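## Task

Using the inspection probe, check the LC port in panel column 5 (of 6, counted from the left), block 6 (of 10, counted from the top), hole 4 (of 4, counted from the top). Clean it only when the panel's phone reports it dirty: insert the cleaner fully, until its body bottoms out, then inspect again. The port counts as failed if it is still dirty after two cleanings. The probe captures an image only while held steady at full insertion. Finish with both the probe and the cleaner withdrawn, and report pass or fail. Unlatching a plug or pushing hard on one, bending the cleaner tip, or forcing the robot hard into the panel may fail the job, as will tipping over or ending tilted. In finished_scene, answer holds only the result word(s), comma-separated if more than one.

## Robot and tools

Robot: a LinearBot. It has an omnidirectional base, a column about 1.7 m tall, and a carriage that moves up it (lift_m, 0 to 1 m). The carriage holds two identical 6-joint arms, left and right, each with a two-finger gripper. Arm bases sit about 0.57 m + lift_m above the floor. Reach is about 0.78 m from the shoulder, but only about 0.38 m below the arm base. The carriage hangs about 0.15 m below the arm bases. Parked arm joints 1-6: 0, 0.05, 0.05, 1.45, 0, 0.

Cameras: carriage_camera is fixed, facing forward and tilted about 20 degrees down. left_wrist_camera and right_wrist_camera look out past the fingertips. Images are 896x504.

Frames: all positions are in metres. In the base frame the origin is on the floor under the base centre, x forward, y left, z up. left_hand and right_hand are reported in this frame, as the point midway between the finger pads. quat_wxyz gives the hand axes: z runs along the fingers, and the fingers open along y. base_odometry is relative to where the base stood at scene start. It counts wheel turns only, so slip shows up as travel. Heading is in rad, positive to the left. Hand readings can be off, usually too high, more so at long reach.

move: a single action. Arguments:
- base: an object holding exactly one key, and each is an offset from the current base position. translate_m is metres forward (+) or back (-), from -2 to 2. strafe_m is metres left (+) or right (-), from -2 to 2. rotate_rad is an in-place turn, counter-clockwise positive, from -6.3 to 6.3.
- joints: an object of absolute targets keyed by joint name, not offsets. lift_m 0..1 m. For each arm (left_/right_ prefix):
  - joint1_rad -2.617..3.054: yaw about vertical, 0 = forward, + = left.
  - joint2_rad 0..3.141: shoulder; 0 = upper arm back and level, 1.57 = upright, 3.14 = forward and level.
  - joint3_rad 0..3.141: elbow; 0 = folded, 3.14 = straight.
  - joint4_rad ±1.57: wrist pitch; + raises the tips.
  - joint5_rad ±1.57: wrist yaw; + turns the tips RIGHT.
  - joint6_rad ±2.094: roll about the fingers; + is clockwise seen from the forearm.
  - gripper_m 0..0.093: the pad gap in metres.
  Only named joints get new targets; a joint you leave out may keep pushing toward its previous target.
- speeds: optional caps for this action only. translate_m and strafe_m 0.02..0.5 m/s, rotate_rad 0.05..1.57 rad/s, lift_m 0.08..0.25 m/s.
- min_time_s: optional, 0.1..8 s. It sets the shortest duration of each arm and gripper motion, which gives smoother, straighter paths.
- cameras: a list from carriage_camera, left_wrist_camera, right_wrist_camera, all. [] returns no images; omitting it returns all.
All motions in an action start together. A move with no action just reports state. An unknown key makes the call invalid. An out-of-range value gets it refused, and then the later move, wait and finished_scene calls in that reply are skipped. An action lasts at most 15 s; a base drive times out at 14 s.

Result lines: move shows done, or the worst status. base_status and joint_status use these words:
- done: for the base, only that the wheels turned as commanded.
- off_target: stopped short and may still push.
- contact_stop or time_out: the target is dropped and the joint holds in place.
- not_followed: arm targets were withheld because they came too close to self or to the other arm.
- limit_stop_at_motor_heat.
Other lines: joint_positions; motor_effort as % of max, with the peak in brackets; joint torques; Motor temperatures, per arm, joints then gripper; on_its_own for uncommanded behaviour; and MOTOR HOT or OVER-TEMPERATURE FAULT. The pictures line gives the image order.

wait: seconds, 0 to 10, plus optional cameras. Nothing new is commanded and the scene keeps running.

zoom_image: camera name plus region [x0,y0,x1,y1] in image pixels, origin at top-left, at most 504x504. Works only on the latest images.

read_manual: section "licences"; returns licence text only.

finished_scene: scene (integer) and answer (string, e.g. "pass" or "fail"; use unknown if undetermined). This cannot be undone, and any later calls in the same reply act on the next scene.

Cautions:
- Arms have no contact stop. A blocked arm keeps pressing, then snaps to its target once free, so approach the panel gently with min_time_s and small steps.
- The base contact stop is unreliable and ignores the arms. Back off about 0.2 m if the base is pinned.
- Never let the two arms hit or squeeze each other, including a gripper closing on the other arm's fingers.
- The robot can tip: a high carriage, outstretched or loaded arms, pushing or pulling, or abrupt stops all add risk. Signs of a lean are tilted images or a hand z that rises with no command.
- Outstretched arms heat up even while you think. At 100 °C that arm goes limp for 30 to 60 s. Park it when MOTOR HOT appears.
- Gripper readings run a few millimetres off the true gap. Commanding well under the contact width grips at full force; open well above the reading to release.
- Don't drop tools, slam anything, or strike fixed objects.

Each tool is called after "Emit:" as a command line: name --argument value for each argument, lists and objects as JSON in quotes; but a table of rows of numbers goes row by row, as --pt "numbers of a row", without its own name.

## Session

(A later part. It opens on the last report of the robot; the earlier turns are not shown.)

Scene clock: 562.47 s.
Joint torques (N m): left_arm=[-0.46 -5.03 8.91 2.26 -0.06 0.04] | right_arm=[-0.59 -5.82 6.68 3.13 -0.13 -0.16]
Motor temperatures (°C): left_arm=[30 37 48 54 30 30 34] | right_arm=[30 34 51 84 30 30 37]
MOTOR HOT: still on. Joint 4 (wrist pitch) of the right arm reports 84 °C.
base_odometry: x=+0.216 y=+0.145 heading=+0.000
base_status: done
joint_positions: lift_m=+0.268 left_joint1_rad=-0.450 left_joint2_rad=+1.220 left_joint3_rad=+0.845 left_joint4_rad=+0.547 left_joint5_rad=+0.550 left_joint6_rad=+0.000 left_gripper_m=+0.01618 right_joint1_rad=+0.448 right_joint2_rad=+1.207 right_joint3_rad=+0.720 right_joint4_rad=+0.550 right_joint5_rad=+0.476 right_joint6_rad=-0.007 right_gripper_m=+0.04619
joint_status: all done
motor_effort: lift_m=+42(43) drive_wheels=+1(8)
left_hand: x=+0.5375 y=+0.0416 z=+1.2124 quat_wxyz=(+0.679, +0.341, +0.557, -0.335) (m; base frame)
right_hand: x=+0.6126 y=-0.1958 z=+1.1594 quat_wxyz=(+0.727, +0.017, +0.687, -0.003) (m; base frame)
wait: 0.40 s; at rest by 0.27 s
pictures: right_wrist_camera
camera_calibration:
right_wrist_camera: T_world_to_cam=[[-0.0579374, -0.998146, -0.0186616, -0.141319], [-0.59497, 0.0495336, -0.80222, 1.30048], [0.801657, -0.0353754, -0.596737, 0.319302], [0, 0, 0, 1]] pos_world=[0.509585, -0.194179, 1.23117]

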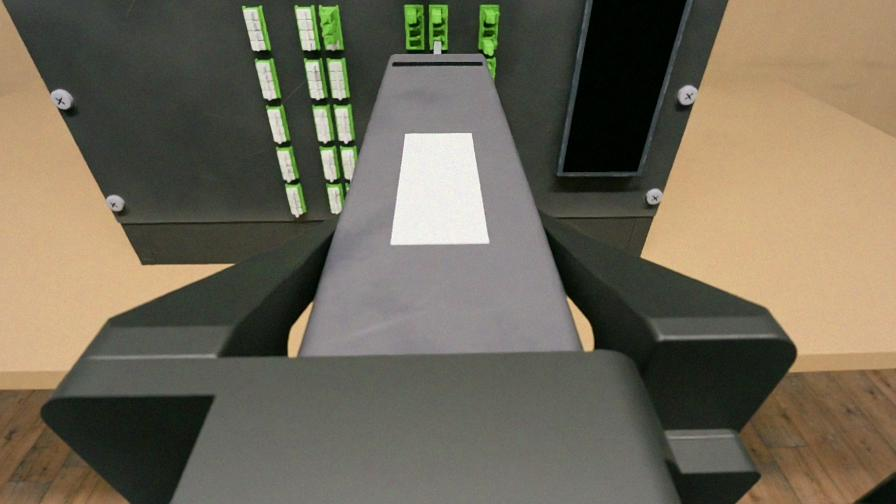

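Emit:
move --joints '{"right_joint5_rad": 0.4657}' --cameras '[]'

Emit:
move --base '{"translate_m": 0.002}' --speeds '{"translate_m": 0.02}' --cameras '[]'

Emit:
wait --seconds 0.4 --cameras '["right_wrist_camera"]'

Emit:
zoom_image --camera "right_wrist_camera" --region '[420, 10, 460, 58]'

Scene clock: 566.03 s.
Joint torques (N m): left_arm=[-0.46 -5.01 8.9 2.25 -0.08 0.05] | right_arm=[-0.61 -5.94 6.76 3.1 -0.16 -0.17]
Motor temperatures (°C): left_arm=[30 37 49 54 30 30 34] | right_arm=[30 34 51 84 30 30 37]
move: done
MOTOR HOT: still on. Joint 4 (wrist pitch) of the right arm reports 84 °C.
base_odometry: x=+0.216 y=+0.145 heading=+0.000
base_status: not commanded
joint_positions: lift_m=+0.268 left_joint1_rad=-0.450 left_joint2_rad=+1.220 left_joint3_rad=+0.845 left_joint4_rad=+0.547 left_joint5_rad=+0.550 left_joint6_rad=+0.000 left_gripper_m=+0.01618 right_joint1_rad=+0.448 right_joint2_rad=+1.207 right_joint3_rad=+0.720 right_joint4_rad=+0.550 right_joint5_rad=+0.476 right_joint6_rad=-0.007 right_gripper_m=+0.04619
joint_status: all done
motor_effort: lift_m=+42(44) drive_wheels=+1(1)
left_hand: x=+0.5375 y=+0.0416 z=+1.2124 quat_wxyz=(+0.679, +0.341, +0.557, -0.335) (m; base frame)
right_hand: x=+0.6126 y=-0.1958 z=+1.1594 quat_wxyz=(+0.727, +0.017, +0.687, -0.003) (m; base frame)
pictures: none
No camera images: "cameras" was empty.

Scene clock: 566.63 s.
Joint torques (N m): left_arm=[-0.47 -5.03 8.88 2.25 -0.07 0.05] | right_arm=[-0.58 -5.94 6.71 3.14 -0.15 -0.16]
Motor temperatures (°C): left_arm=[30 37 49 54 30 30 34] | right_arm=[30 34 51 84 30 30 37]
move: done
MOTOR HOT: still on. Joint 4 (wrist pitch) of the right arm reports 84 °C.
base_odometry: x=+0.218 y=+0.145 heading=+0.000
base_status: done
joint_positions: lift_m=+0.268 left_joint1_rad=-0.450 left_joint2_rad=+1.220 left_joint3_rad=+0.845 left_joint4_rad=+0.546 left_joint5_rad=+0.550 left_joint6_rad=+0.000 left_gripper_m=+0.01618 right_joint1_rad=+0.447 right_joint2_rad=+1.207 right_joint3_rad=+0.720 right_joint4_rad=+0.550 right_joint5_rad=+0.474 right_joint6_rad=-0.008 right_gripper_m=+0.04619
joint_status: not commanded
motor_effort: lift_m=+43(43) drive_wheels=+0(9)
left_hand: x=+0.5376 y=+0.0415 z=+1.2122 quat_wxyz=(+0.679, +0.341, +0.558, -0.335) (m; base frame)
right_hand: x=+0.6126 y=-0.1958 z=+1.1594 quat_wxyz=(+0.727, +0.017, +0.687, -0.003) (m; base frame)
pictures: none
No camera images: "cameras" was empty.

Scene clock: 567.03 s.
Joint torques (N m): left_arm=[-0.42 -4.97 8.87 2.23 -0.06 0.04] | right_arm=[-0.57 -5.89 6.82 3.12 -0.14 -0.16]
Motor temperatures (°C): left_arm=[30 37 49 54 30 30 34] | right_arm=[30 34 51 84 30 30 37]
MOTOR HOT: still on. Joint 4 (wrist pitch) of the right arm reports 84 °C.
base_odometry: x=+0.218 y=+0.145 heading=+0.000
base_status: done
joint_positions: lift_m=+0.268 left_joint1_rad=-0.450 left_joint2_rad=+1.220 left_joint3_rad=+0.845 left_joint4_rad=+0.546 left_joint5_rad=+0.550 left_joint6_rad=+0.000 left_gripper_m=+0.01618 right_joint1_rad=+0.447 right_joint2_rad=+1.207 right_joint3_rad=+0.720 right_joint4_rad=+0.550 right_joint5_rad=+0.474 right_joint6_rad=-0.008 right_gripper_m=+0.04619
joint_status: not commanded
motor_effort: lift_m=+42(43) drive_wheels=+0(9)
left_hand: x=+0.5376 y=+0.0415 z=+1.2122 quat_wxyz=(+0.679, +0.341, +0.558, -0.335) (m; base frame)
right_hand: x=+0.6126 y=-0.1958 z=+1.1594 quat_wxyz=(+0.727, +0.017, +0.687, -0.003) (m; base frame)
wait: 0.40 s; at rest by 0.27 s
pictures: right_wrist_camera
camera_calibration:
right_wrist_camera: T_world_to_cam=[[-0.0569218, -0.998227, -0.017425, -0.143367], [-0.594943, 0.047931, -0.802338, 1.30035], [0.80175, -0.0353036, -0.596616, 0.31904], [0, 0, 0, 1]] pos_world=[0.509685, -0.194177, 1.23117]

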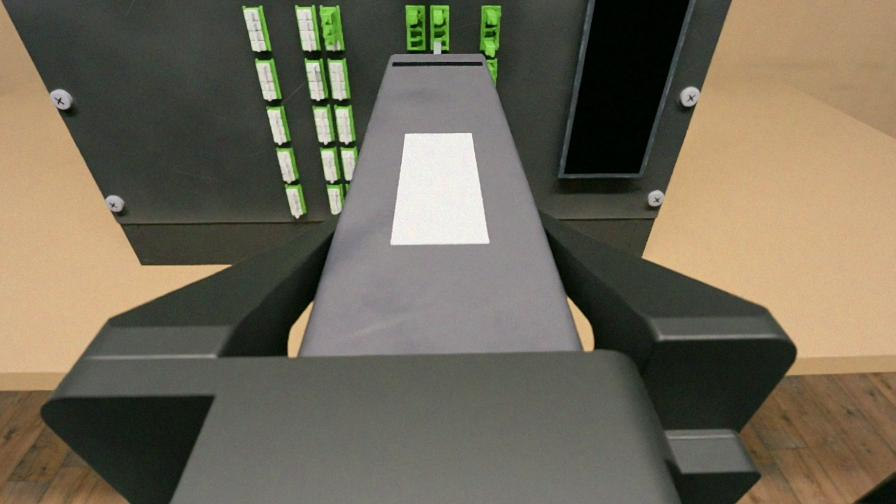

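Scaled by 10.500 from the camera's 896x504 image, which has a finer 1280x720 frame.

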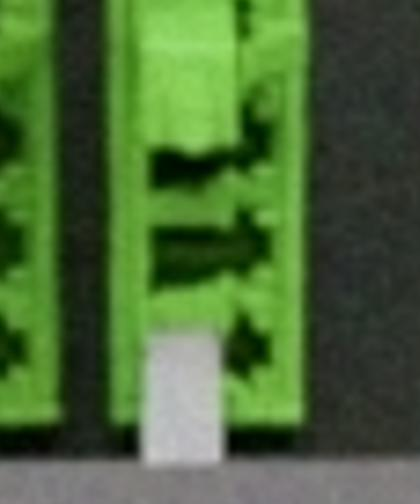

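Emit:
move --base '{"translate_m": 0.002}' --speeds '{"translate_m": 0.02}' --cameras '[]'

Emit:
wait --seconds 0.4 --cameras '["right_wrist_camera"]'

Emit:
zoom_image --camera "right_wrist_camera" --region '[420, 10, 460, 58]'

Scene clock: 569.83 s.
Joint torques (N m): left_arm=[-0.43 -5.04 8.87 2.27 -0.07 0.05] | right_arm=[-0.36 -5.86 6.69 3.11 -0.12 -0.18]
Motor temperatures (°C): left_arm=[30 37 49 54 30 30 34] | right_arm=[30 34 51 84 30 30 37]
move: done
MOTOR HOT: still on. Joint 4 (wrist pitch) of the right arm reports 84 °C.
base_odometry: x=+0.220 y=+0.145 heading=+0.000
base_status: done
joint_positions: lift_m=+0.268 left_joint1_rad=-0.450 left_joint2_rad=+1.220 left_joint3_rad=+0.845 left_joint4_rad=+0.547 left_joint5_rad=+0.550 left_joint6_rad=+0.000 left_gripper_m=+0.01618 right_joint1_rad=+0.446 right_joint2_rad=+1.207 right_joint3_rad=+0.720 right_joint4_rad=+0.550 right_joint5_rad=+0.473 right_joint6_rad=-0.008 right_gripper_m=+0.04619
joint_status: not commanded
motor_effort: lift_m=+43(43) drive_wheels=+3(10)
left_hand: x=+0.5375 y=+0.0415 z=+1.2123 quat_wxyz=(+0.679, +0.341, +0.558, -0.335) (m; base frame)
right_hand: x=+0.6128 y=-0.1960 z=+1.1594 quat_wxyz=(+0.727, +0.016, +0.687, -0.003) (m; base frame)
pictures: none
No camera images: "cameras" was empty.

Scene clock: 570.23 s.
Joint torques (N m): left_arm=[-0.42 -4.98 8.9 2.26 -0.07 0.04] | right_arm=[-0.36 -5.87 6.68 3.1 -0.12 -0.15]
Motor temperatures (°C): left_arm=[30 37 49 54 30 30 34] | right_arm=[30 34 51 84 30 30 37]
MOTOR HOT: still on. Joint 4 (wrist pitch) of the right arm reports 84 °C.
base_odometry: x=+0.220 y=+0.145 heading=+0.000
base_status: done
joint_positions: lift_m=+0.268 left_joint1_rad=-0.450 left_joint2_rad=+1.220 left_joint3_rad=+0.845 left_joint4_rad=+0.547 left_joint5_rad=+0.550 left_joint6_rad=+0.000 left_gripper_m=+0.01618 right_joint1_rad=+0.446 right_joint2_rad=+1.207 right_joint3_rad=+0.720 right_joint4_rad=+0.550 right_joint5_rad=+0.473 right_joint6_rad=-0.008 right_gripper_m=+0.04619
joint_status: not commanded
motor_effort: lift_m=+43(43) drive_wheels=+3(10)
left_hand: x=+0.5375 y=+0.0414 z=+1.2123 quat_wxyz=(+0.679, +0.341, +0.557, -0.335) (m; base frame)
right_hand: x=+0.6128 y=-0.1960 z=+1.1594 quat_wxyz=(+0.727, +0.016, +0.687, -0.003) (m; base frame)
wait: 0.40 s; at rest by 0.27 s
pictures: right_wrist_camera
camera_calibration:
right_wrist_camera: T_world_to_cam=[[-0.0565045, -0.998251, -0.0173559, -0.143864], [-0.59497, 0.047627, -0.802336, 1.30038], [0.80176, -0.0350093, -0.59662, 0.319011], [0, 0, 0, 1]] pos_world=[0.509785, -0.194377, 1.23117]

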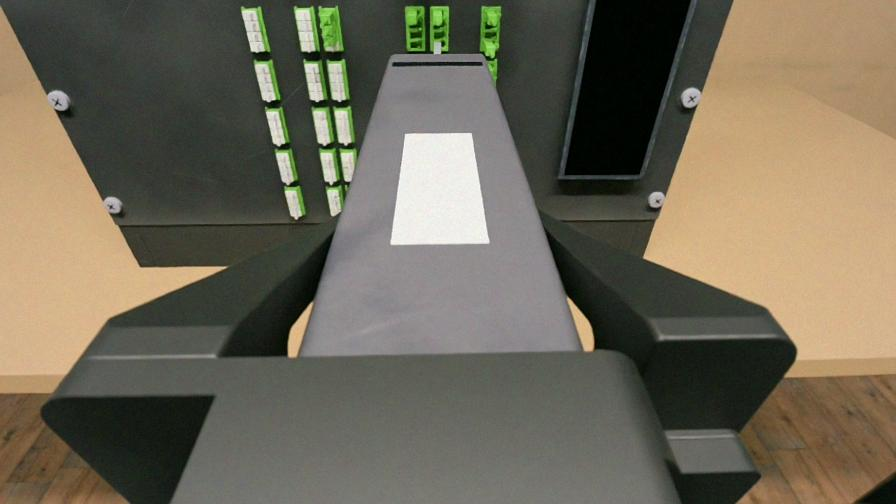

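Scaled by 10.500 from the camera's 896x504 image, which has a finer 1280x720 frame.

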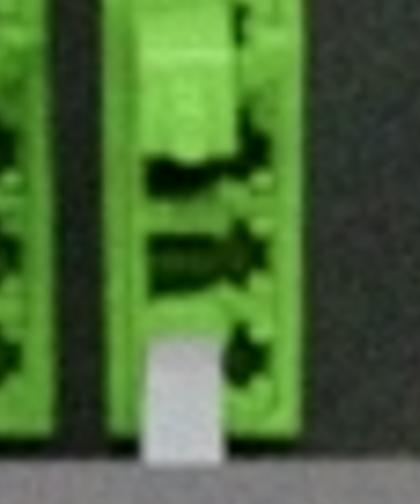

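Emit:
move --base '{"translate_m": 0.003}' --speeds '{"translate_m": 0.02}' --cameras '[]'

Emit:
wait --seconds 0.4 --cameras '["right_wrist_camera"]'

Emit:
zoom_image --camera "right_wrist_camera" --region '[420, 10, 460, 58]'

Scene clock: 573.50 s.
Joint torques (N m): left_arm=[-0.36 -5.03 8.85 2.26 -0.07 0.03] | right_arm=[-0.38 -5.97 6.74 3.11 -0.13 -0.16]
Motor temperatures (°C): left_arm=[30 37 49 54 30 30 34] | right_arm=[30 34 51 84 30 30 37]
move: done
MOTOR HOT: still on. Joint 4 (wrist pitch) of the right arm reports 84 °C.
base_odometry: x=+0.223 y=+0.146 heading=+0.001
base_status: done
joint_positions: lift_m=+0.268 left_joint1_rad=-0.450 left_joint2_rad=+1.220 left_joint3_rad=+0.845 left_joint4_rad=+0.547 left_joint5_rad=+0.550 left_joint6_rad=+0.000 left_gripper_m=+0.01618 right_joint1_rad=+0.446 right_joint2_rad=+1.207 right_joint3_rad=+0.720 right_joint4_rad=+0.550 right_joint5_rad=+0.473 right_joint6_rad=-0.008 right_gripper_m=+0.04619
joint_status: not commanded
motor_effort: lift_m=+42(43) drive_wheels=+4(12)
left_hand: x=+0.5375 y=+0.0415 z=+1.2123 quat_wxyz=(+0.679, +0.341, +0.558, -0.335) (m; base frame)
right_hand: x=+0.6128 y=-0.1960 z=+1.1594 quat_wxyz=(+0.727, +0.016, +0.687, -0.003) (m; base frame)
pictures: none
No camera images: "cameras" was empty.

Scene clock: 573.90 s.
Joint torques (N m): left_arm=[-0.29 -5.08 8.91 2.25 -0.07 0.05] | right_arm=[-0.29 -6.06 6.67 3.1 -0.11 -0.15]
Motor temperatures (°C): left_arm=[30 37 49 54 30 30 34] | right_arm=[30 34 51 84 30 30 37]
MOTOR HOT: still on. Joint 4 (wrist pitch) of the right arm reports 84 °C.
base_odometry: x=+0.223 y=+0.146 heading=+0.001
base_status: done
joint_positions: lift_m=+0.268 left_joint1_rad=-0.450 left_joint2_rad=+1.220 left_joint3_rad=+0.845 left_joint4_rad=+0.547 left_joint5_rad=+0.550 left_joint6_rad=+0.000 left_gripper_m=+0.01618 right_joint1_rad=+0.446 right_joint2_rad=+1.207 right_joint3_rad=+0.720 right_joint4_rad=+0.550 right_joint5_rad=+0.473 right_joint6_rad=-0.008 right_gripper_m=+0.04619
joint_status: not commanded
motor_effort: lift_m=+43(43) drive_wheels=+4(12)
left_hand: x=+0.5375 y=+0.0415 z=+1.2123 quat_wxyz=(+0.679, +0.341, +0.558, -0.335) (m; base frame)
right_hand: x=+0.6128 y=-0.1960 z=+1.1594 quat_wxyz=(+0.727, +0.016, +0.687, -0.003) (m; base frame)
wait: 0.40 s; at rest by 0.27 s
pictures: right_wrist_camera
camera_calibration:
right_wrist_camera: T_world_to_cam=[[-0.0565045, -0.998251, -0.0173559, -0.143864], [-0.59497, 0.047627, -0.802336, 1.30038], [0.80176, -0.0350093, -0.59662, 0.319011], [0, 0, 0, 1]] pos_world=[0.509785, -0.194377, 1.23117]

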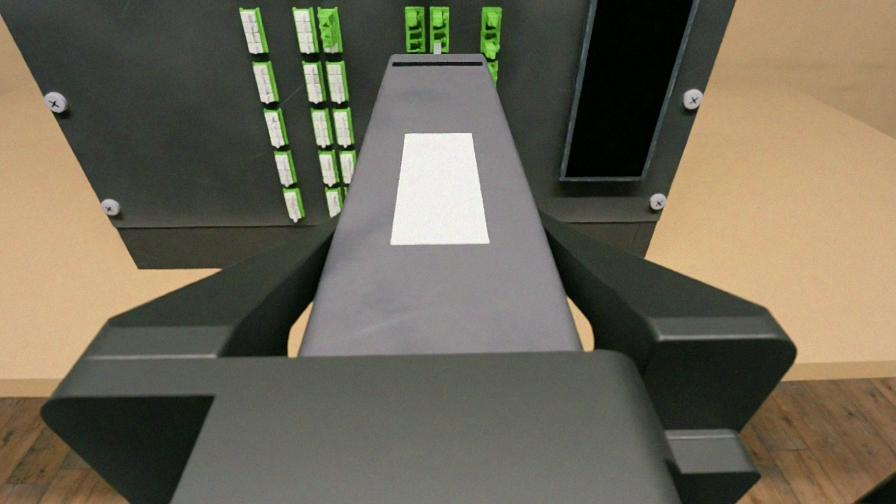

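Scaled by 10.500 from the camera's 896x504 image, which has a finer 1280x720 frame.

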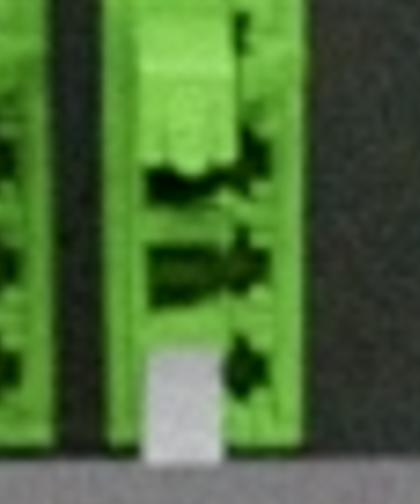

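Inserting well with no joint deflection. Continue.

Emit:
move --base '{"translate_m": 0.003}' --speeds '{"translate_m": 0.02}' --cameras '[]'

Emit:
wait --seconds 0.4 --cameras '["right_wrist_camera"]'

Emit:
zoom_image --camera "right_wrist_camera" --region '[420, 10, 460, 58]'

Scene clock: 576.90 s.
Joint torques (N m): left_arm=[-0.39 -5.07 8.87 2.26 -0.07 0.04] | right_arm=[-0.31 -5.94 6.79 3.08 -0.1 -0.16]
Motor temperatures (°C): left_arm=[30 37 49 54 30 30 34] | right_arm=[30 34 51 84 30 30 37]
move: done
MOTOR HOT: still on. Joint 4 (wrist pitch) of the right arm reports 84 °C.
base_odometry: x=+0.226 y=+0.146 heading=+0.001
base_status: done
joint_positions: lift_m=+0.268 left_joint1_rad=-0.450 left_joint2_rad=+1.220 left_joint3_rad=+0.845 left_joint4_rad=+0.547 left_joint5_rad=+0.550 left_joint6_rad=+0.000 left_gripper_m=+0.01618 right_joint1_rad=+0.445 right_joint2_rad=+1.207 right_joint3_rad=+0.720 right_joint4_rad=+0.550 right_joint5_rad=+0.473 right_joint6_rad=-0.008 right_gripper_m=+0.04619
joint_status: not commanded
motor_effort: lift_m=+42(43) drive_wheels=+3(15)
left_hand: x=+0.5375 y=+0.0415 z=+1.2123 quat_wxyz=(+0.679, +0.341, +0.558, -0.335) (m; base frame)
right_hand: x=+0.6128 y=-0.1961 z=+1.1594 quat_wxyz=(+0.727, +0.016, +0.687, -0.003) (m; base frame)
pictures: none
No camera images: "cameras" was empty.

Scene clock: 577.30 s.
Joint torques (N m): left_arm=[-0.44 -5.04 8.9 2.24 -0.07 0.04] | right_arm=[-0.42 -5.91 6.86 3.07 -0.11 -0.15]
Motor temperatures (°C): left_arm=[30 37 49 54 30 30 34] | right_arm=[30 34 51 84 30 30 37]
MOTOR HOT: still on. Joint 4 (wrist pitch) of the right arm reports 84 °C.
base_odometry: x=+0.226 y=+0.146 heading=+0.001
base_status: done
joint_positions: lift_m=+0.268 left_joint1_rad=-0.450 left_joint2_rad=+1.220 left_joint3_rad=+0.845 left_joint4_rad=+0.547 left_joint5_rad=+0.550 left_joint6_rad=+0.000 left_gripper_m=+0.01618 right_joint1_rad=+0.445 right_joint2_rad=+1.207 right_joint3_rad=+0.720 right_joint4_rad=+0.550 right_joint5_rad=+0.473 right_joint6_rad=-0.008 right_gripper_m=+0.04619
joint_status: not commanded
motor_effort: lift_m=+42(43) drive_wheels=+4(15)
left_hand: x=+0.5375 y=+0.0415 z=+1.2123 quat_wxyz=(+0.679, +0.341, +0.558, -0.335) (m; base frame)
right_hand: x=+0.6128 y=-0.1961 z=+1.1594 quat_wxyz=(+0.727, +0.016, +0.687, -0.003) (m; base frame)
wait: 0.40 s; at rest by 0.27 s
pictures: right_wrist_camera
camera_calibration:
right_wrist_camera: T_world_to_cam=[[-0.0568638, -0.998231, -0.0173439, -0.143786], [-0.594948, 0.0478313, -0.80234, 1.30047], [0.80175, -0.0353054, -0.596616, 0.318868], [0, 0, 0, 1]] pos_world=[0.509885, -0.194477, 1.23117]

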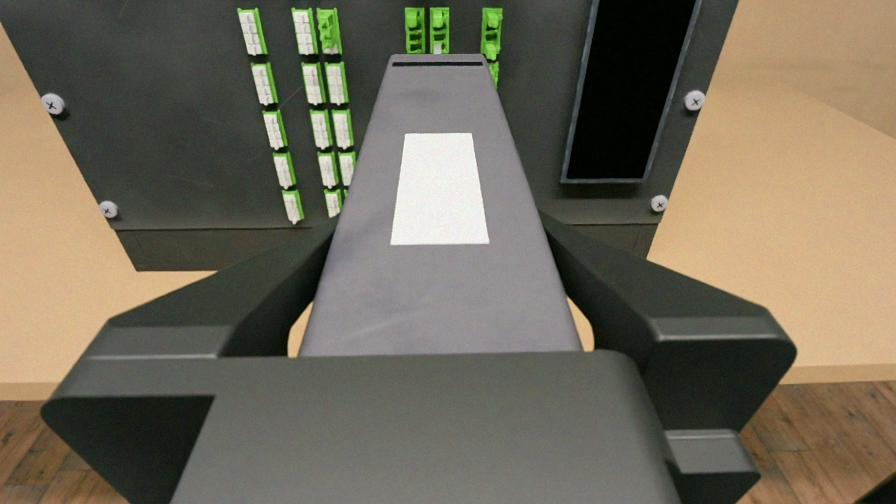

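Scaled by 10.500 from the camera's 896x504 image, which has a finer 1280x720 frame.

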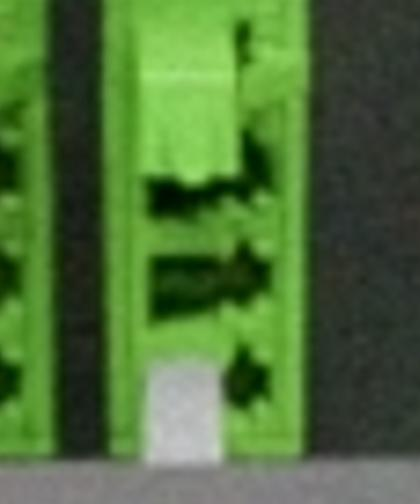

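Emit:
move --base '{"translate_m": 0.004}' --speeds '{"translate_m": 0.02}' --cameras '[]'

Emit:
wait --seconds 0.4 --cameras '["right_wrist_camera"]'

Emit:
zoom_image --camera "right_wrist_camera" --region '[420, 10, 460, 58]'

Scene clock: 580.87 s.
Joint torques (N m): left_arm=[-0.44 -4.98 8.91 2.26 -0.07 0.04] | right_arm=[-0.28 -5.81 6.72 3.08 -0.13 -0.14]
Motor temperatures (°C): left_arm=[30 37 49 54 30 30 34] | right_arm=[30 34 51 84 30 30 37]
move: done
MOTOR HOT: still on. Joint 4 (wrist pitch) of the right arm reports 84 °C.
base_odometry: x=+0.230 y=+0.146 heading=+0.001
base_status: done
joint_positions: lift_m=+0.268 left_joint1_rad=-0.450 left_joint2_rad=+1.220 left_joint3_rad=+0.845 left_joint4_rad=+0.546 left_joint5_rad=+0.550 left_joint6_rad=+0.000 left_gripper_m=+0.01618 right_joint1_rad=+0.445 right_joint2_rad=+1.207 right_joint3_rad=+0.720 right_joint4_rad=+0.550 right_joint5_rad=+0.473 right_joint6_rad=-0.008 right_gripper_m=+0.04619
joint_status: not commanded
motor_effort: lift_m=+42(43) drive_wheels=-2(11)
left_hand: x=+0.5375 y=+0.0415 z=+1.2121 quat_wxyz=(+0.679, +0.341, +0.558, -0.335) (m; base frame)
right_hand: x=+0.6129 y=-0.1966 z=+1.1594 quat_wxyz=(+0.726, +0.017, +0.687, -0.003) (m; base frame)
pictures: none
No camera images: "cameras" was empty.

Scene clock: 581.27 s.
Joint torques (N m): left_arm=[-0.39 -5 8.9 2.27 -0.07 0.05] | right_arm=[-0.18 -5.93 6.76 3.11 -0.14 -0.14]
Motor temperatures (°C): left_arm=[30 37 49 54 30 30 34] | right_arm=[30 34 51 84 30 30 37]
MOTOR HOT: still on. Joint 4 (wrist pitch) of the right arm reports 84 °C.
base_odometry: x=+0.230 y=+0.146 heading=+0.001
base_status: done
joint_positions: lift_m=+0.268 left_joint1_rad=-0.450 left_joint2_rad=+1.220 left_joint3_rad=+0.845 left_joint4_rad=+0.546 left_joint5_rad=+0.550 left_joint6_rad=+0.000 left_gripper_m=+0.01618 right_joint1_rad=+0.445 right_joint2_rad=+1.207 right_joint3_rad=+0.720 right_joint4_rad=+0.550 right_joint5_rad=+0.473 right_joint6_rad=-0.008 right_gripper_m=+0.04619
joint_status: not commanded
motor_effort: lift_m=+42(43) drive_wheels=-2(11)
left_hand: x=+0.5375 y=+0.0415 z=+1.2121 quat_wxyz=(+0.679, +0.341, +0.558, -0.335) (m; base frame)
right_hand: x=+0.6129 y=-0.1966 z=+1.1594 quat_wxyz=(+0.726, +0.017, +0.687, -0.003) (m; base frame)
wait: 0.40 s; at rest by 0.27 s
pictures: right_wrist_camera
camera_calibration:
right_wrist_camera: T_world_to_cam=[[-0.0583906, -0.998145, -0.0172202, -0.143437], [-0.595145, 0.0486542, -0.802144, 1.30057], [0.801494, -0.0365891, -0.596883, 0.318986], [0, 0, 0, 1]] pos_world=[0.509986, -0.194777, 1.23117]

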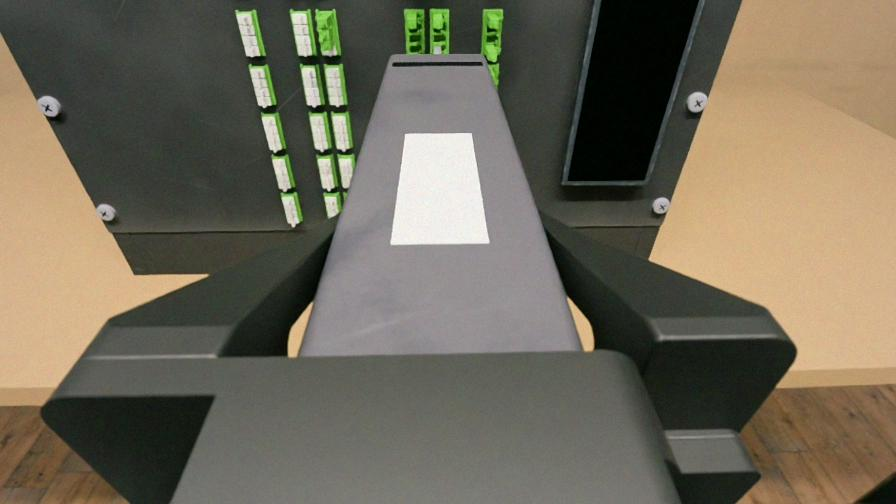

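Scaled by 10.500 from the camera's 896x504 image, which has a finer 1280x720 frame.

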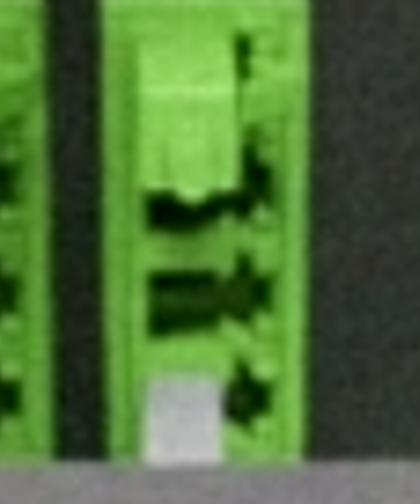

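Emit:
move --base '{"translate_m": 0.003}' --speeds '{"translate_m": 0.02}' --cameras '[]'

Emit:
wait --seconds 0.5 --cameras '["right_wrist_camera"]'

Emit:
zoom_image --camera "right_wrist_camera" --region '[420, 10, 460, 58]'

Scene clock: 584.37 s.
Joint torques (N m): left_arm=[-0.4 -5.04 8.91 2.26 -0.07 0.05] | right_arm=[-0.58 -5.35 6.75 3.2 -0.26 -0.14]
Motor temperatures (°C): left_arm=[30 37 49 54 30 30 34] | right_arm=[30 34 51 84 30 30 37]
move: done
MOTOR HOT: still on. Joint 4 (wrist pitch) of the right arm reports 84 °C.
base_odometry: x=+0.233 y=+0.146 heading=+0.002
base_status: done
joint_positions: lift_m=+0.268 left_joint1_rad=-0.450 left_joint2_rad=+1.220 left_joint3_rad=+0.845 left_joint4_rad=+0.546 left_joint5_rad=+0.550 left_joint6_rad=+0.000 left_gripper_m=+0.01618 right_joint1_rad=+0.447 right_joint2_rad=+1.202 right_joint3_rad=+0.720 right_joint4_rad=+0.543 right_joint5_rad=+0.485 right_joint6_rad=-0.008 right_gripper_m=+0.04619
joint_status: not commanded
motor_effort: lift_m=+42(43) drive_wheels=+4(13)
left_hand: x=+0.5375 y=+0.0415 z=+1.2121 quat_wxyz=(+0.679, +0.341, +0.558, -0.335) (m; base frame)
right_hand: x=+0.6117 y=-0.1980 z=+1.1598 quat_wxyz=(+0.726, +0.020, +0.687, -0.007) (m; base frame)
pictures: none
No camera images: "cameras" was empty.

Scene clock: 584.87 s.
Joint torques (N m): left_arm=[-0.39 -4.98 8.9 2.26 -0.06 0.04] | right_arm=[-0.53 -5.39 6.82 3.17 -0.26 -0.11]
Motor temperatures (°C): left_arm=[30 37 49 54 30 30 34] | right_arm=[30 34 51 84 30 30 37]
MOTOR HOT: still on. Joint 4 (wrist pitch) of the right arm reports 84 °C.
base_odometry: x=+0.233 y=+0.146 heading=+0.002
base_status: done
joint_positions: lift_m=+0.268 left_joint1_rad=-0.450 left_joint2_rad=+1.220 left_joint3_rad=+0.845 left_joint4_rad=+0.546 left_joint5_rad=+0.550 left_joint6_rad=+0.000 left_gripper_m=+0.01618 right_joint1_rad=+0.447 right_joint2_rad=+1.202 right_joint3_rad=+0.720 right_joint4_rad=+0.543 right_joint5_rad=+0.485 right_joint6_rad=-0.008 right_gripper_m=+0.04619
joint_status: not commanded
motor_effort: lift_m=+42(43) drive_wheels=+4(13)
left_hand: x=+0.5375 y=+0.0415 z=+1.2121 quat_wxyz=(+0.679, +0.341, +0.558, -0.335) (m; base frame)
right_hand: x=+0.6117 y=-0.1980 z=+1.1598 quat_wxyz=(+0.726, +0.020, +0.687, -0.007) (m; base frame)
wait: 0.50 s; at rest by 0.27 s
pictures: right_wrist_camera
camera_calibration:
right_wrist_camera: T_world_to_cam=[[-0.0675447, -0.997565, -0.0173525, -0.139059], [-0.595762, 0.0542777, -0.801325, 1.30082], [0.800315, -0.0437872, -0.597978, 0.320747], [0, 0, 0, 1]] pos_world=[0.50889, -0.195281, 1.23177]

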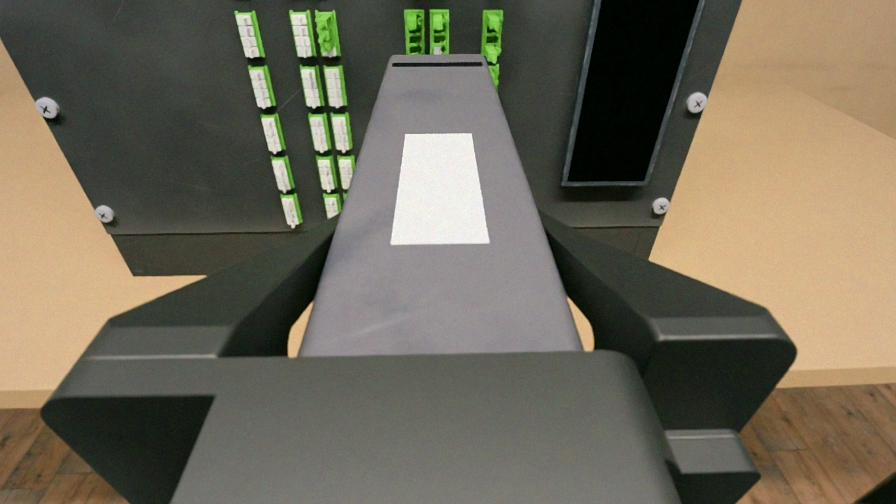

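Scaled by 10.500 from the camera's 896x504 image, which has a finer 1280x720 frame.

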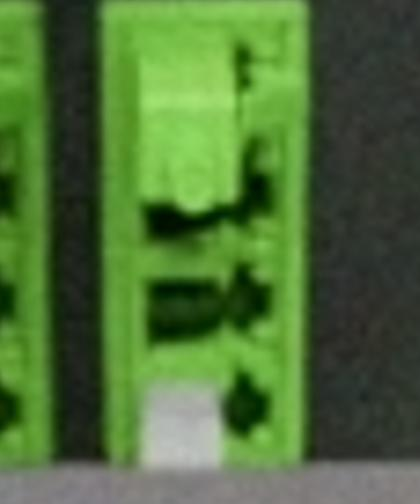

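Emit:
wait --seconds 1.5 --cameras '["right_wrist_camera", "left_wrist_camera"]'

Emit:
zoom_image --camera "right_wrist_camera" --region '[380, 0, 740, 220]'

Emit:
zoom_image --camera "left_wrist_camera" --region '[335, 70, 465, 200]'

Scene clock: 588.77 s.
Joint torques (N m): left_arm=[-0.4 -5.01 8.9 2.26 -0.07 0.05] | right_arm=[-0.57 -5.34 6.69 3.19 -0.22 -0.14]
Motor temperatures (°C): left_arm=[30 37 49 54 30 30 34] | right_arm=[30 34 51 83 30 30 37]
MOTOR HOT: still on. Joint 4 (wrist pitch) of the right arm reports 83 °C.
base_odometry: x=+0.233 y=+0.146 heading=+0.002
base_status: done
joint_positions: lift_m=+0.268 left_joint1_rad=-0.450 left_joint2_rad=+1.220 left_joint3_rad=+0.845 left_joint4_rad=+0.546 left_joint5_rad=+0.550 left_joint6_rad=+0.000 left_gripper_m=+0.01618 right_joint1_rad=+0.447 right_joint2_rad=+1.202 right_joint3_rad=+0.720 right_joint4_rad=+0.543 right_joint5_rad=+0.485 right_joint6_rad=-0.008 right_gripper_m=+0.04619
joint_status: not commanded
motor_effort: lift_m=+42(43) drive_wheels=+4(13)
left_hand: x=+0.5375 y=+0.0415 z=+1.2121 quat_wxyz=(+0.679, +0.341, +0.558, -0.335) (m; base frame)
right_hand: x=+0.6117 y=-0.1980 z=+1.1598 quat_wxyz=(+0.726, +0.020, +0.687, -0.007) (m; base frame)
wait: 1.50 s; at rest from the start
pictures: left_wrist_camera, right_wrist_camera
camera_calibration:
left_wrist_camera: T_world_to_cam=[[-0.836743, -0.54336, -0.0679729, 0.54766], [-0.192521, 0.408108, -0.892403, 1.17305], [0.512637, -0.733626, -0.446089, 0.424176], [0, 0, 0, 1]] pos_world=[0.466638, 0.130034, 1.27328]
right_wrist_camera: T_world_to_cam=[[-0.0675447, -0.997565, -0.0173525, -0.139059], [-0.595762, 0.0542777, -0.801325, 1.30082], [0.800315, -0.0437872, -0.597978, 0.320747], [0, 0, 0, 1]] pos_world=[0.50889, -0.195281, 1.23177]

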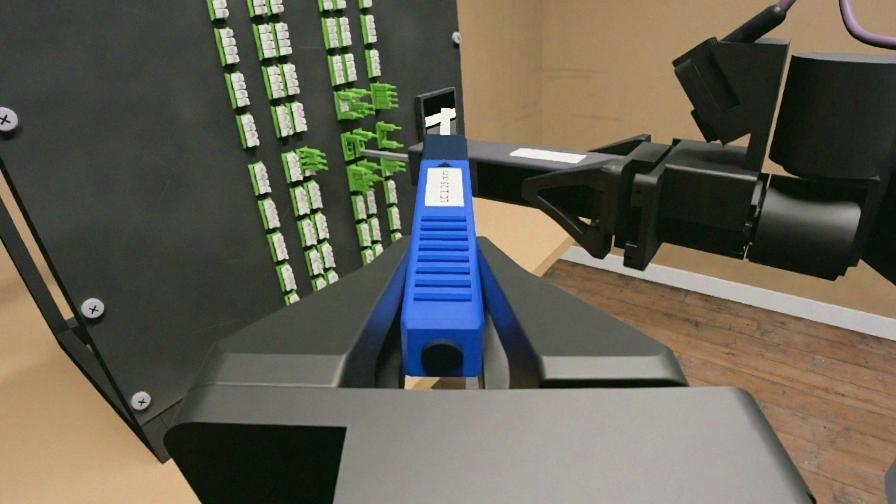

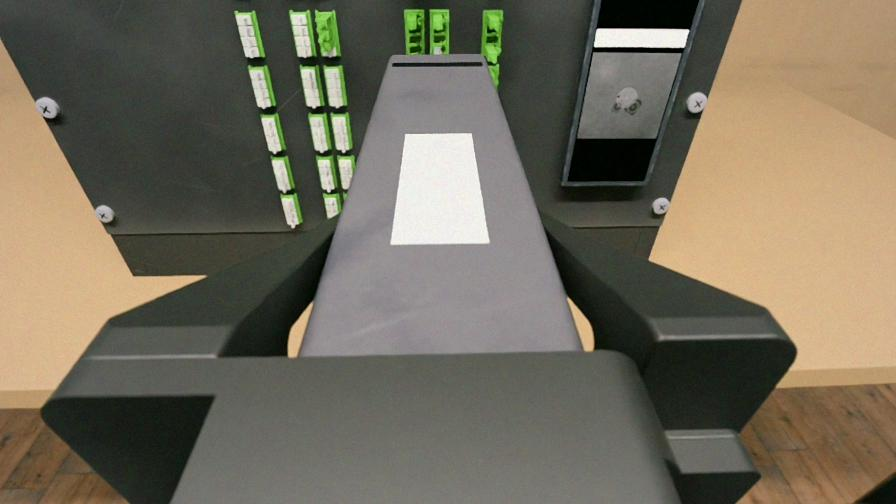

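Scaled by 1.400 from the camera's 896x504 image, which has a finer 1280x720 frame.

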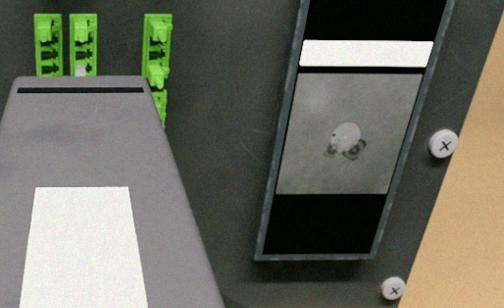

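Scaled by 3.877 from the camera's 896x504 image, which has a finer 1280x720 frame.

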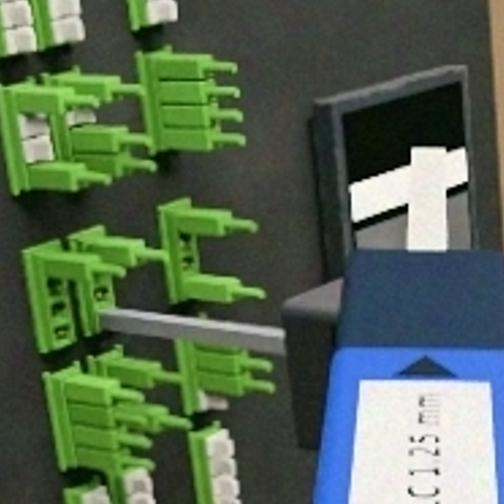

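Emit:
zoom_image --camera "right_wrist_camera" --region '[575, 15, 705, 145]'

Emit:
move --cameras '["carriage_camera"]'

Emit:
zoom_image --camera "carriage_camera" --region '[540, 90, 700, 250]'

Scaled by 3.877 from the camera's 896x504 image, which has a finer 1280x720 frame.

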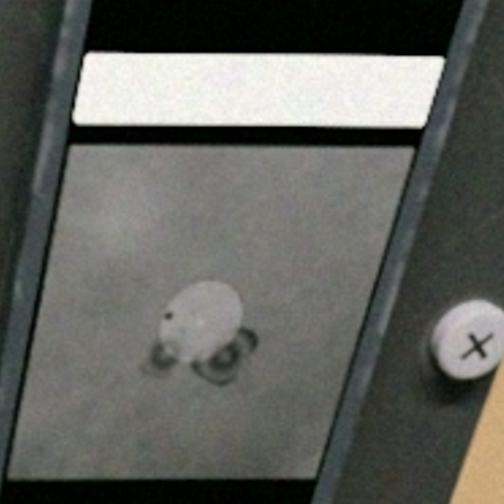

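Scene clock: 590.20 s.
Joint torques (N m): left_arm=[-0.42 -5.03 8.88 2.26 -0.07 0.05] | right_arm=[-0.62 -5.37 6.71 3.17 -0.23 -0.14]
Motor temperatures (°C): left_arm=[30 37 49 54 30 30 34] | right_arm=[30 34 51 83 30 30 37]
MOTOR HOT: still on. Joint 4 (wrist pitch) of the right arm reports 83 °C.
base_odometry: x=+0.233 y=+0.146 heading=+0.002
base_status: done
joint_positions: lift_m=+0.268 left_joint1_rad=-0.450 left_joint2_rad=+1.220 left_joint3_rad=+0.845 left_joint4_rad=+0.546 left_joint5_rad=+0.550 left_joint6_rad=+0.000 left_gripper_m=+0.01618 right_joint1_rad=+0.447 right_joint2_rad=+1.202 right_joint3_rad=+0.720 right_joint4_rad=+0.543 right_joint5_rad=+0.485 right_joint6_rad=-0.008 right_gripper_m=+0.04619
joint_status: not commanded
motor_effort: lift_m=+43(43) drive_wheels=+4(13)
left_hand: x=+0.5375 y=+0.0415 z=+1.2121 quat_wxyz=(+0.679, +0.341, +0.558, -0.335) (m; base frame)
right_hand: x=+0.6117 y=-0.1980 z=+1.1598 quat_wxyz=(+0.726, +0.020, +0.687, -0.007) (m; base frame)
pictures: carriage_camera
camera_calibration:
carriage_camera: T_world_to_cam=[[0.0462105, -0.998783, 0.0172131, -0.0299888], [-0.373918, -0.0332736, -0.926865, 1.2181], [0.92631, 0.0363946, -0.375001, 0.363541], [0, 0, 0, 1]] pos_world=[0.120105, -0.0026525, 1.26586]

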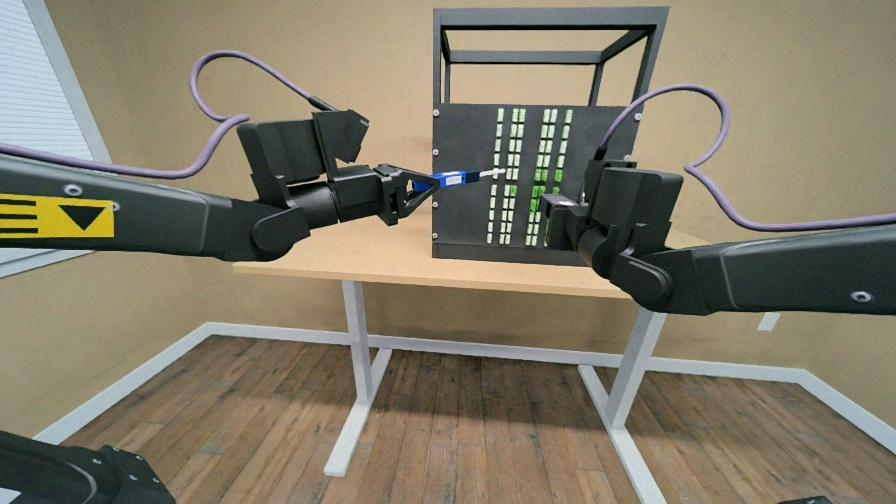

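Scaled by 3.150 from the camera's 896x504 image, which has a finer 1280x720 frame.

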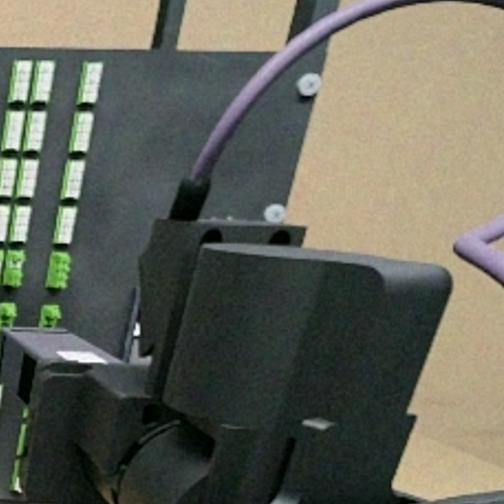

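Emit:
move --base '{"translate_m": -0.03}' --speeds '{"translate_m": 0.03}' --cameras '[]'

Emit:
move --base '{"translate_m": -0.10}' --speeds '{"translate_m": 0.1}' --cameras '["right_wrist_camera"]'

Scene clock: 613.33 s.
Joint torques (N m): left_arm=[-0.4 -5.05 8.9 2.26 -0.06 0.05] | right_arm=[-0.17 -5.27 6.82 3.1 -0.11 -0.15]
Motor temperatures (°C): left_arm=[30 37 49 54 30 30 34] | right_arm=[30 34 52 81 30 30 37]
move: done
MOTOR HOT: still on. Joint 4 (wrist pitch) of the right arm reports 81 °C.
base_odometry: x=+0.203 y=+0.146 heading=+0.001
base_status: done
joint_positions: lift_m=+0.268 left_joint1_rad=-0.450 left_joint2_rad=+1.220 left_joint3_rad=+0.845 left_joint4_rad=+0.546 left_joint5_rad=+0.550 left_joint6_rad=+0.000 left_gripper_m=+0.01618 right_joint1_rad=+0.444 right_joint2_rad=+1.202 right_joint3_rad=+0.720 right_joint4_rad=+0.548 right_joint5_rad=+0.472 right_joint6_rad=-0.008 right_gripper_m=+0.04619
joint_status: not commanded
motor_effort: lift_m=+42(43) drive_wheels=+3(11)
left_hand: x=+0.5375 y=+0.0415 z=+1.2121 quat_wxyz=(+0.679, +0.341, +0.558, -0.335) (m; base frame)
right_hand: x=+0.6120 y=-0.1970 z=+1.1611 quat_wxyz=(+0.728, +0.017, +0.686, -0.002) (m; base frame)
pictures: none
No camera images: "cameras" was empty.

Scene clock: 615.03 s.
Joint torques (N m): left_arm=[-0.43 -4.96 8.87 2.27 -0.07 0.05] | right_arm=[-0.21 -5.35 6.82 3.11 -0.1 -0.12]
Motor temperatures (°C): left_arm=[30 37 49 54 30 30 34] | right_arm=[30 34 52 82 30 30 37]
move: done
MOTOR HOT: still on. Joint 4 (wrist pitch) of the right arm reports 82 °C.
base_odometry: x=+0.103 y=+0.146 heading=+0.001
base_status: done
joint_positions: lift_m=+0.268 left_joint1_rad=-0.450 left_joint2_rad=+1.220 left_joint3_rad=+0.845 left_joint4_rad=+0.546 left_joint5_rad=+0.550 left_joint6_rad=+0.000 left_gripper_m=+0.01618 right_joint1_rad=+0.444 right_joint2_rad=+1.202 right_joint3_rad=+0.720 right_joint4_rad=+0.550 right_joint5_rad=+0.472 right_joint6_rad=-0.008 right_gripper_m=+0.04619
joint_status: not commanded
motor_effort: lift_m=+42(43) drive_wheels=-1(13)
left_hand: x=+0.5375 y=+0.0414 z=+1.2121 quat_wxyz=(+0.679, +0.341, +0.558, -0.335) (m; base frame)
right_hand: x=+0.6120 y=-0.1971 z=+1.1615 quat_wxyz=(+0.728, +0.018, +0.685, -0.002) (m; base frame)
pictures: right_wrist_camera
camera_calibration:
right_wrist_camera: T_world_to_cam=[[-0.0578976, -0.998124, -0.0198885, -0.141246], [-0.590978, 0.0503232, -0.805117, 1.3029], [0.804608, -0.0348606, -0.592783, 0.314601], [0, 0, 0, 1]] pos_world=[0.50868, -0.19558, 1.23267]

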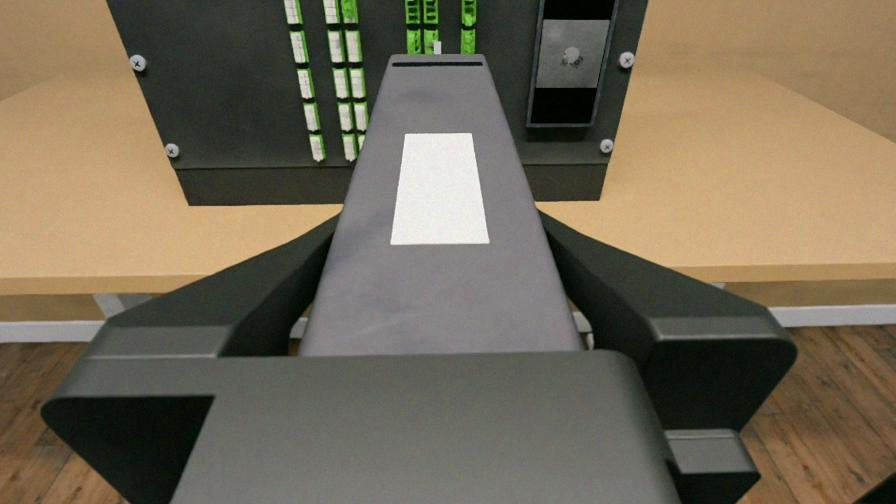

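Emit:
move --joints '{"right_joint1_rad": 0, "right_joint2_rad": 0.05, "right_joint3_rad": 0.05, "right_joint4_rad": 1.45, "right_joint5_rad": 0, "right_joint6_rad": 0}' --min_time_s 2.5 --cameras '[]'

Emit:
move --base '{"strafe_m": -0.39}' --joints '{"left_joint1_rad": -0.446, "left_joint2_rad": 1.207, "left_joint3_rad": 0.72, "left_joint4_rad": 0.542, "left_joint5_rad": -0.44, "left_joint6_rad": 0.0}' --speeds '{"strafe_m": 0.2}' --min_time_s 1.5 --cameras '["left_wrist_camera", "carriage_camera"]'

Scene clock: 622.93 s.
Joint torques (N m): left_arm=[-0.43 -5.01 8.88 2.26 -0.07 0.05] | right_arm=[-0.59 2.96 4.11 0.15 -0.17 0.02]
Motor temperatures (°C): left_arm=[30 37 49 54 30 30 34] | right_arm=[30 34 52 81 30 30 37]
move: done
MOTOR HOT: still on. Joint 4 (wrist pitch) of the right arm reports 81 °C.
base_odometry: x=+0.103 y=+0.146 heading=+0.001
base_status: not commanded
joint_positions: lift_m=+0.268 left_joint1_rad=-0.450 left_joint2_rad=+1.220 left_joint3_rad=+0.845 left_joint4_rad=+0.546 left_joint5_rad=+0.550 left_joint6_rad=+0.000 left_gripper_m=+0.01618 right_joint1_rad=+0.006 right_joint2_rad=+0.061 right_joint3_rad=+0.053 right_joint4_rad=+1.434 right_joint5_rad=+0.011 right_joint6_rad=-0.008 right_gripper_m=+0.04619
joint_status: all done
motor_effort: lift_m=+41(44) drive_wheels=+0(0)
left_hand: x=+0.5375 y=+0.0414 z=+1.2121 quat_wxyz=(+0.679, +0.341, +0.558, -0.335) (m; base frame)
right_hand: x=+0.2564 y=-0.2983 z=+1.2796 quat_wxyz=(+0.997, +0.005, +0.073, -0.001) (m; base frame)
pictures: none
No camera images: "cameras" was empty.

Scene clock: 626.07 s.
Joint torques (N m): left_arm=[-0.09 -6.38 7.45 2.32 -0.09 0.06] | right_arm=[-0.47 2.95 4.07 0.12 -0.12 0.04]
Motor temperatures (°C): left_arm=[30 37 49 55 30 30 34] | right_arm=[30 34 51 78 30 30 37]
move: done
MOTOR HOT: still on. Joint 4 (wrist pitch) of the right arm reports 78 °C.
base_odometry: x=+0.103 y=-0.244 heading=+0.001
base_status: done
joint_positions: lift_m=+0.268 left_joint1_rad=-0.450 left_joint2_rad=+1.220 left_joint3_rad=+0.734 left_joint4_rad=+0.546 left_joint5_rad=-0.434 left_joint6_rad=+0.000 left_gripper_m=+0.01618 right_joint1_rad=+0.005 right_joint2_rad=+0.061 right_joint3_rad=+0.053 right_joint4_rad=+1.436 right_joint5_rad=+0.006 right_joint6_rad=-0.008 right_gripper_m=+0.04619
joint_status: all done
motor_effort: lift_m=+42(44) drive_wheels=-1(14)
left_hand: x=+0.6153 y=+0.1861 z=+1.1605 quat_wxyz=(+0.726, -0.003, +0.688, -0.015) (m; base frame)
right_hand: x=+0.2561 y=-0.2975 z=+1.2795 quat_wxyz=(+0.997, +0.003, +0.072, -0.002) (m; base frame)
pictures: carriage_camera, left_wrist_camera
camera_calibration:
carriage_camera: T_world_to_cam=[[0.0462105, -0.998783, 0.0172131, -0.0299888], [-0.373918, -0.0332736, -0.926865, 1.2181], [0.92631, 0.0363946, -0.375001, 0.363541], [0, 0, 0, 1]] pos_world=[0.120105, -0.0026525, 1.26586]
left_wrist_camera: T_world_to_cam=[[-0.0166431, -0.99878, 0.0465003, 0.135064], [-0.528005, -0.030714, -0.848686, 1.3202], [0.849078, -0.0386772, -0.52685, 0.224817], [0, 0, 0, 1]] pos_world=[0.508432, 0.184143, 1.2326]

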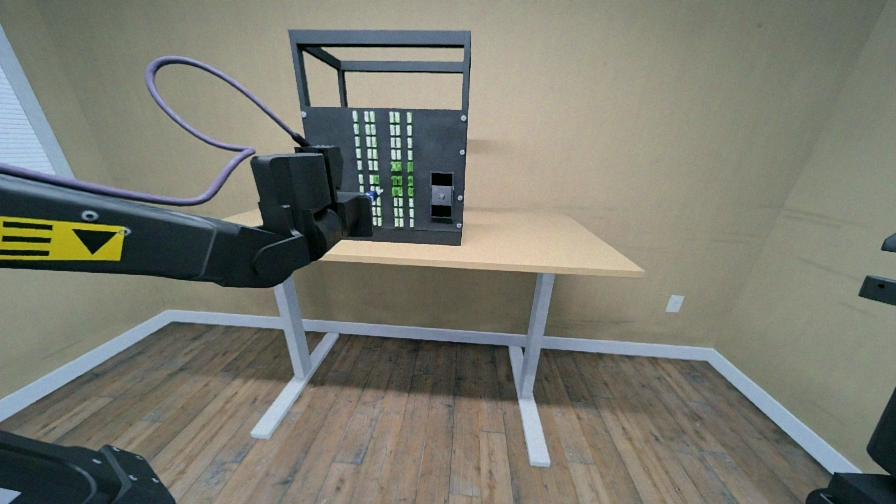

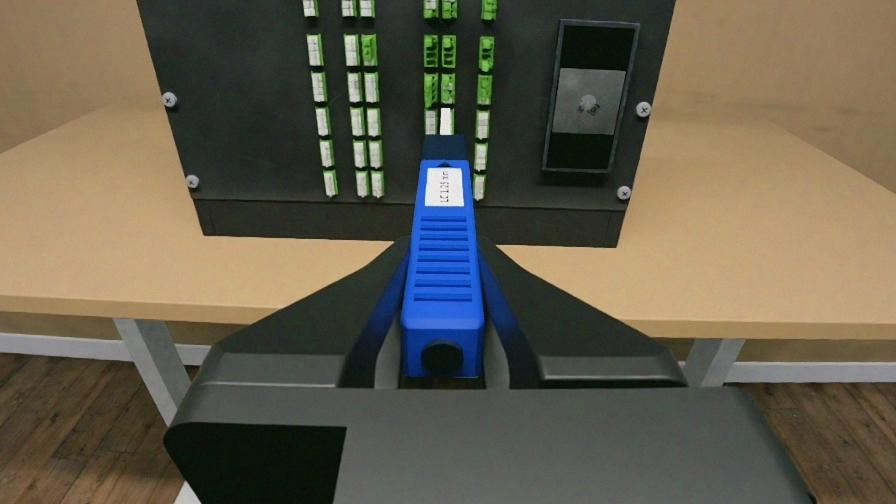

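Emit:
zoom_image --camera "carriage_camera" --region '[340, 100, 470, 240]'

Emit:
zoom_image --camera "left_wrist_camera" --region '[400, 20, 500, 140]'

Emit:
zoom_image --camera "left_wrist_camera" --region '[540, 10, 650, 190]'

Scaled by 3.600 from the camera's 896x504 image, which has a finer 1280x720 frame.

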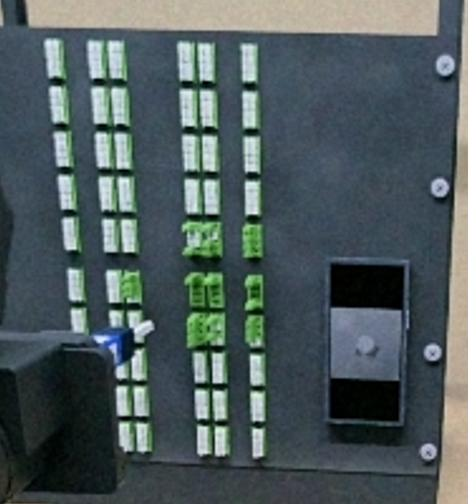

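Scaled by 4.200 from the camera's 896x504 image, which has a finer 1280x720 frame.

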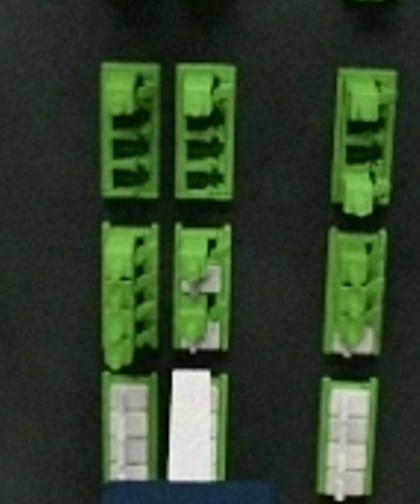

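Scaled by 2.800 from the camera's 896x504 image, which has a finer 1280x720 frame.

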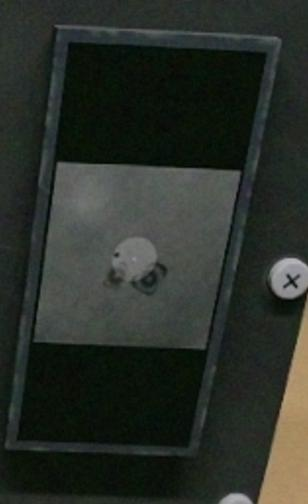

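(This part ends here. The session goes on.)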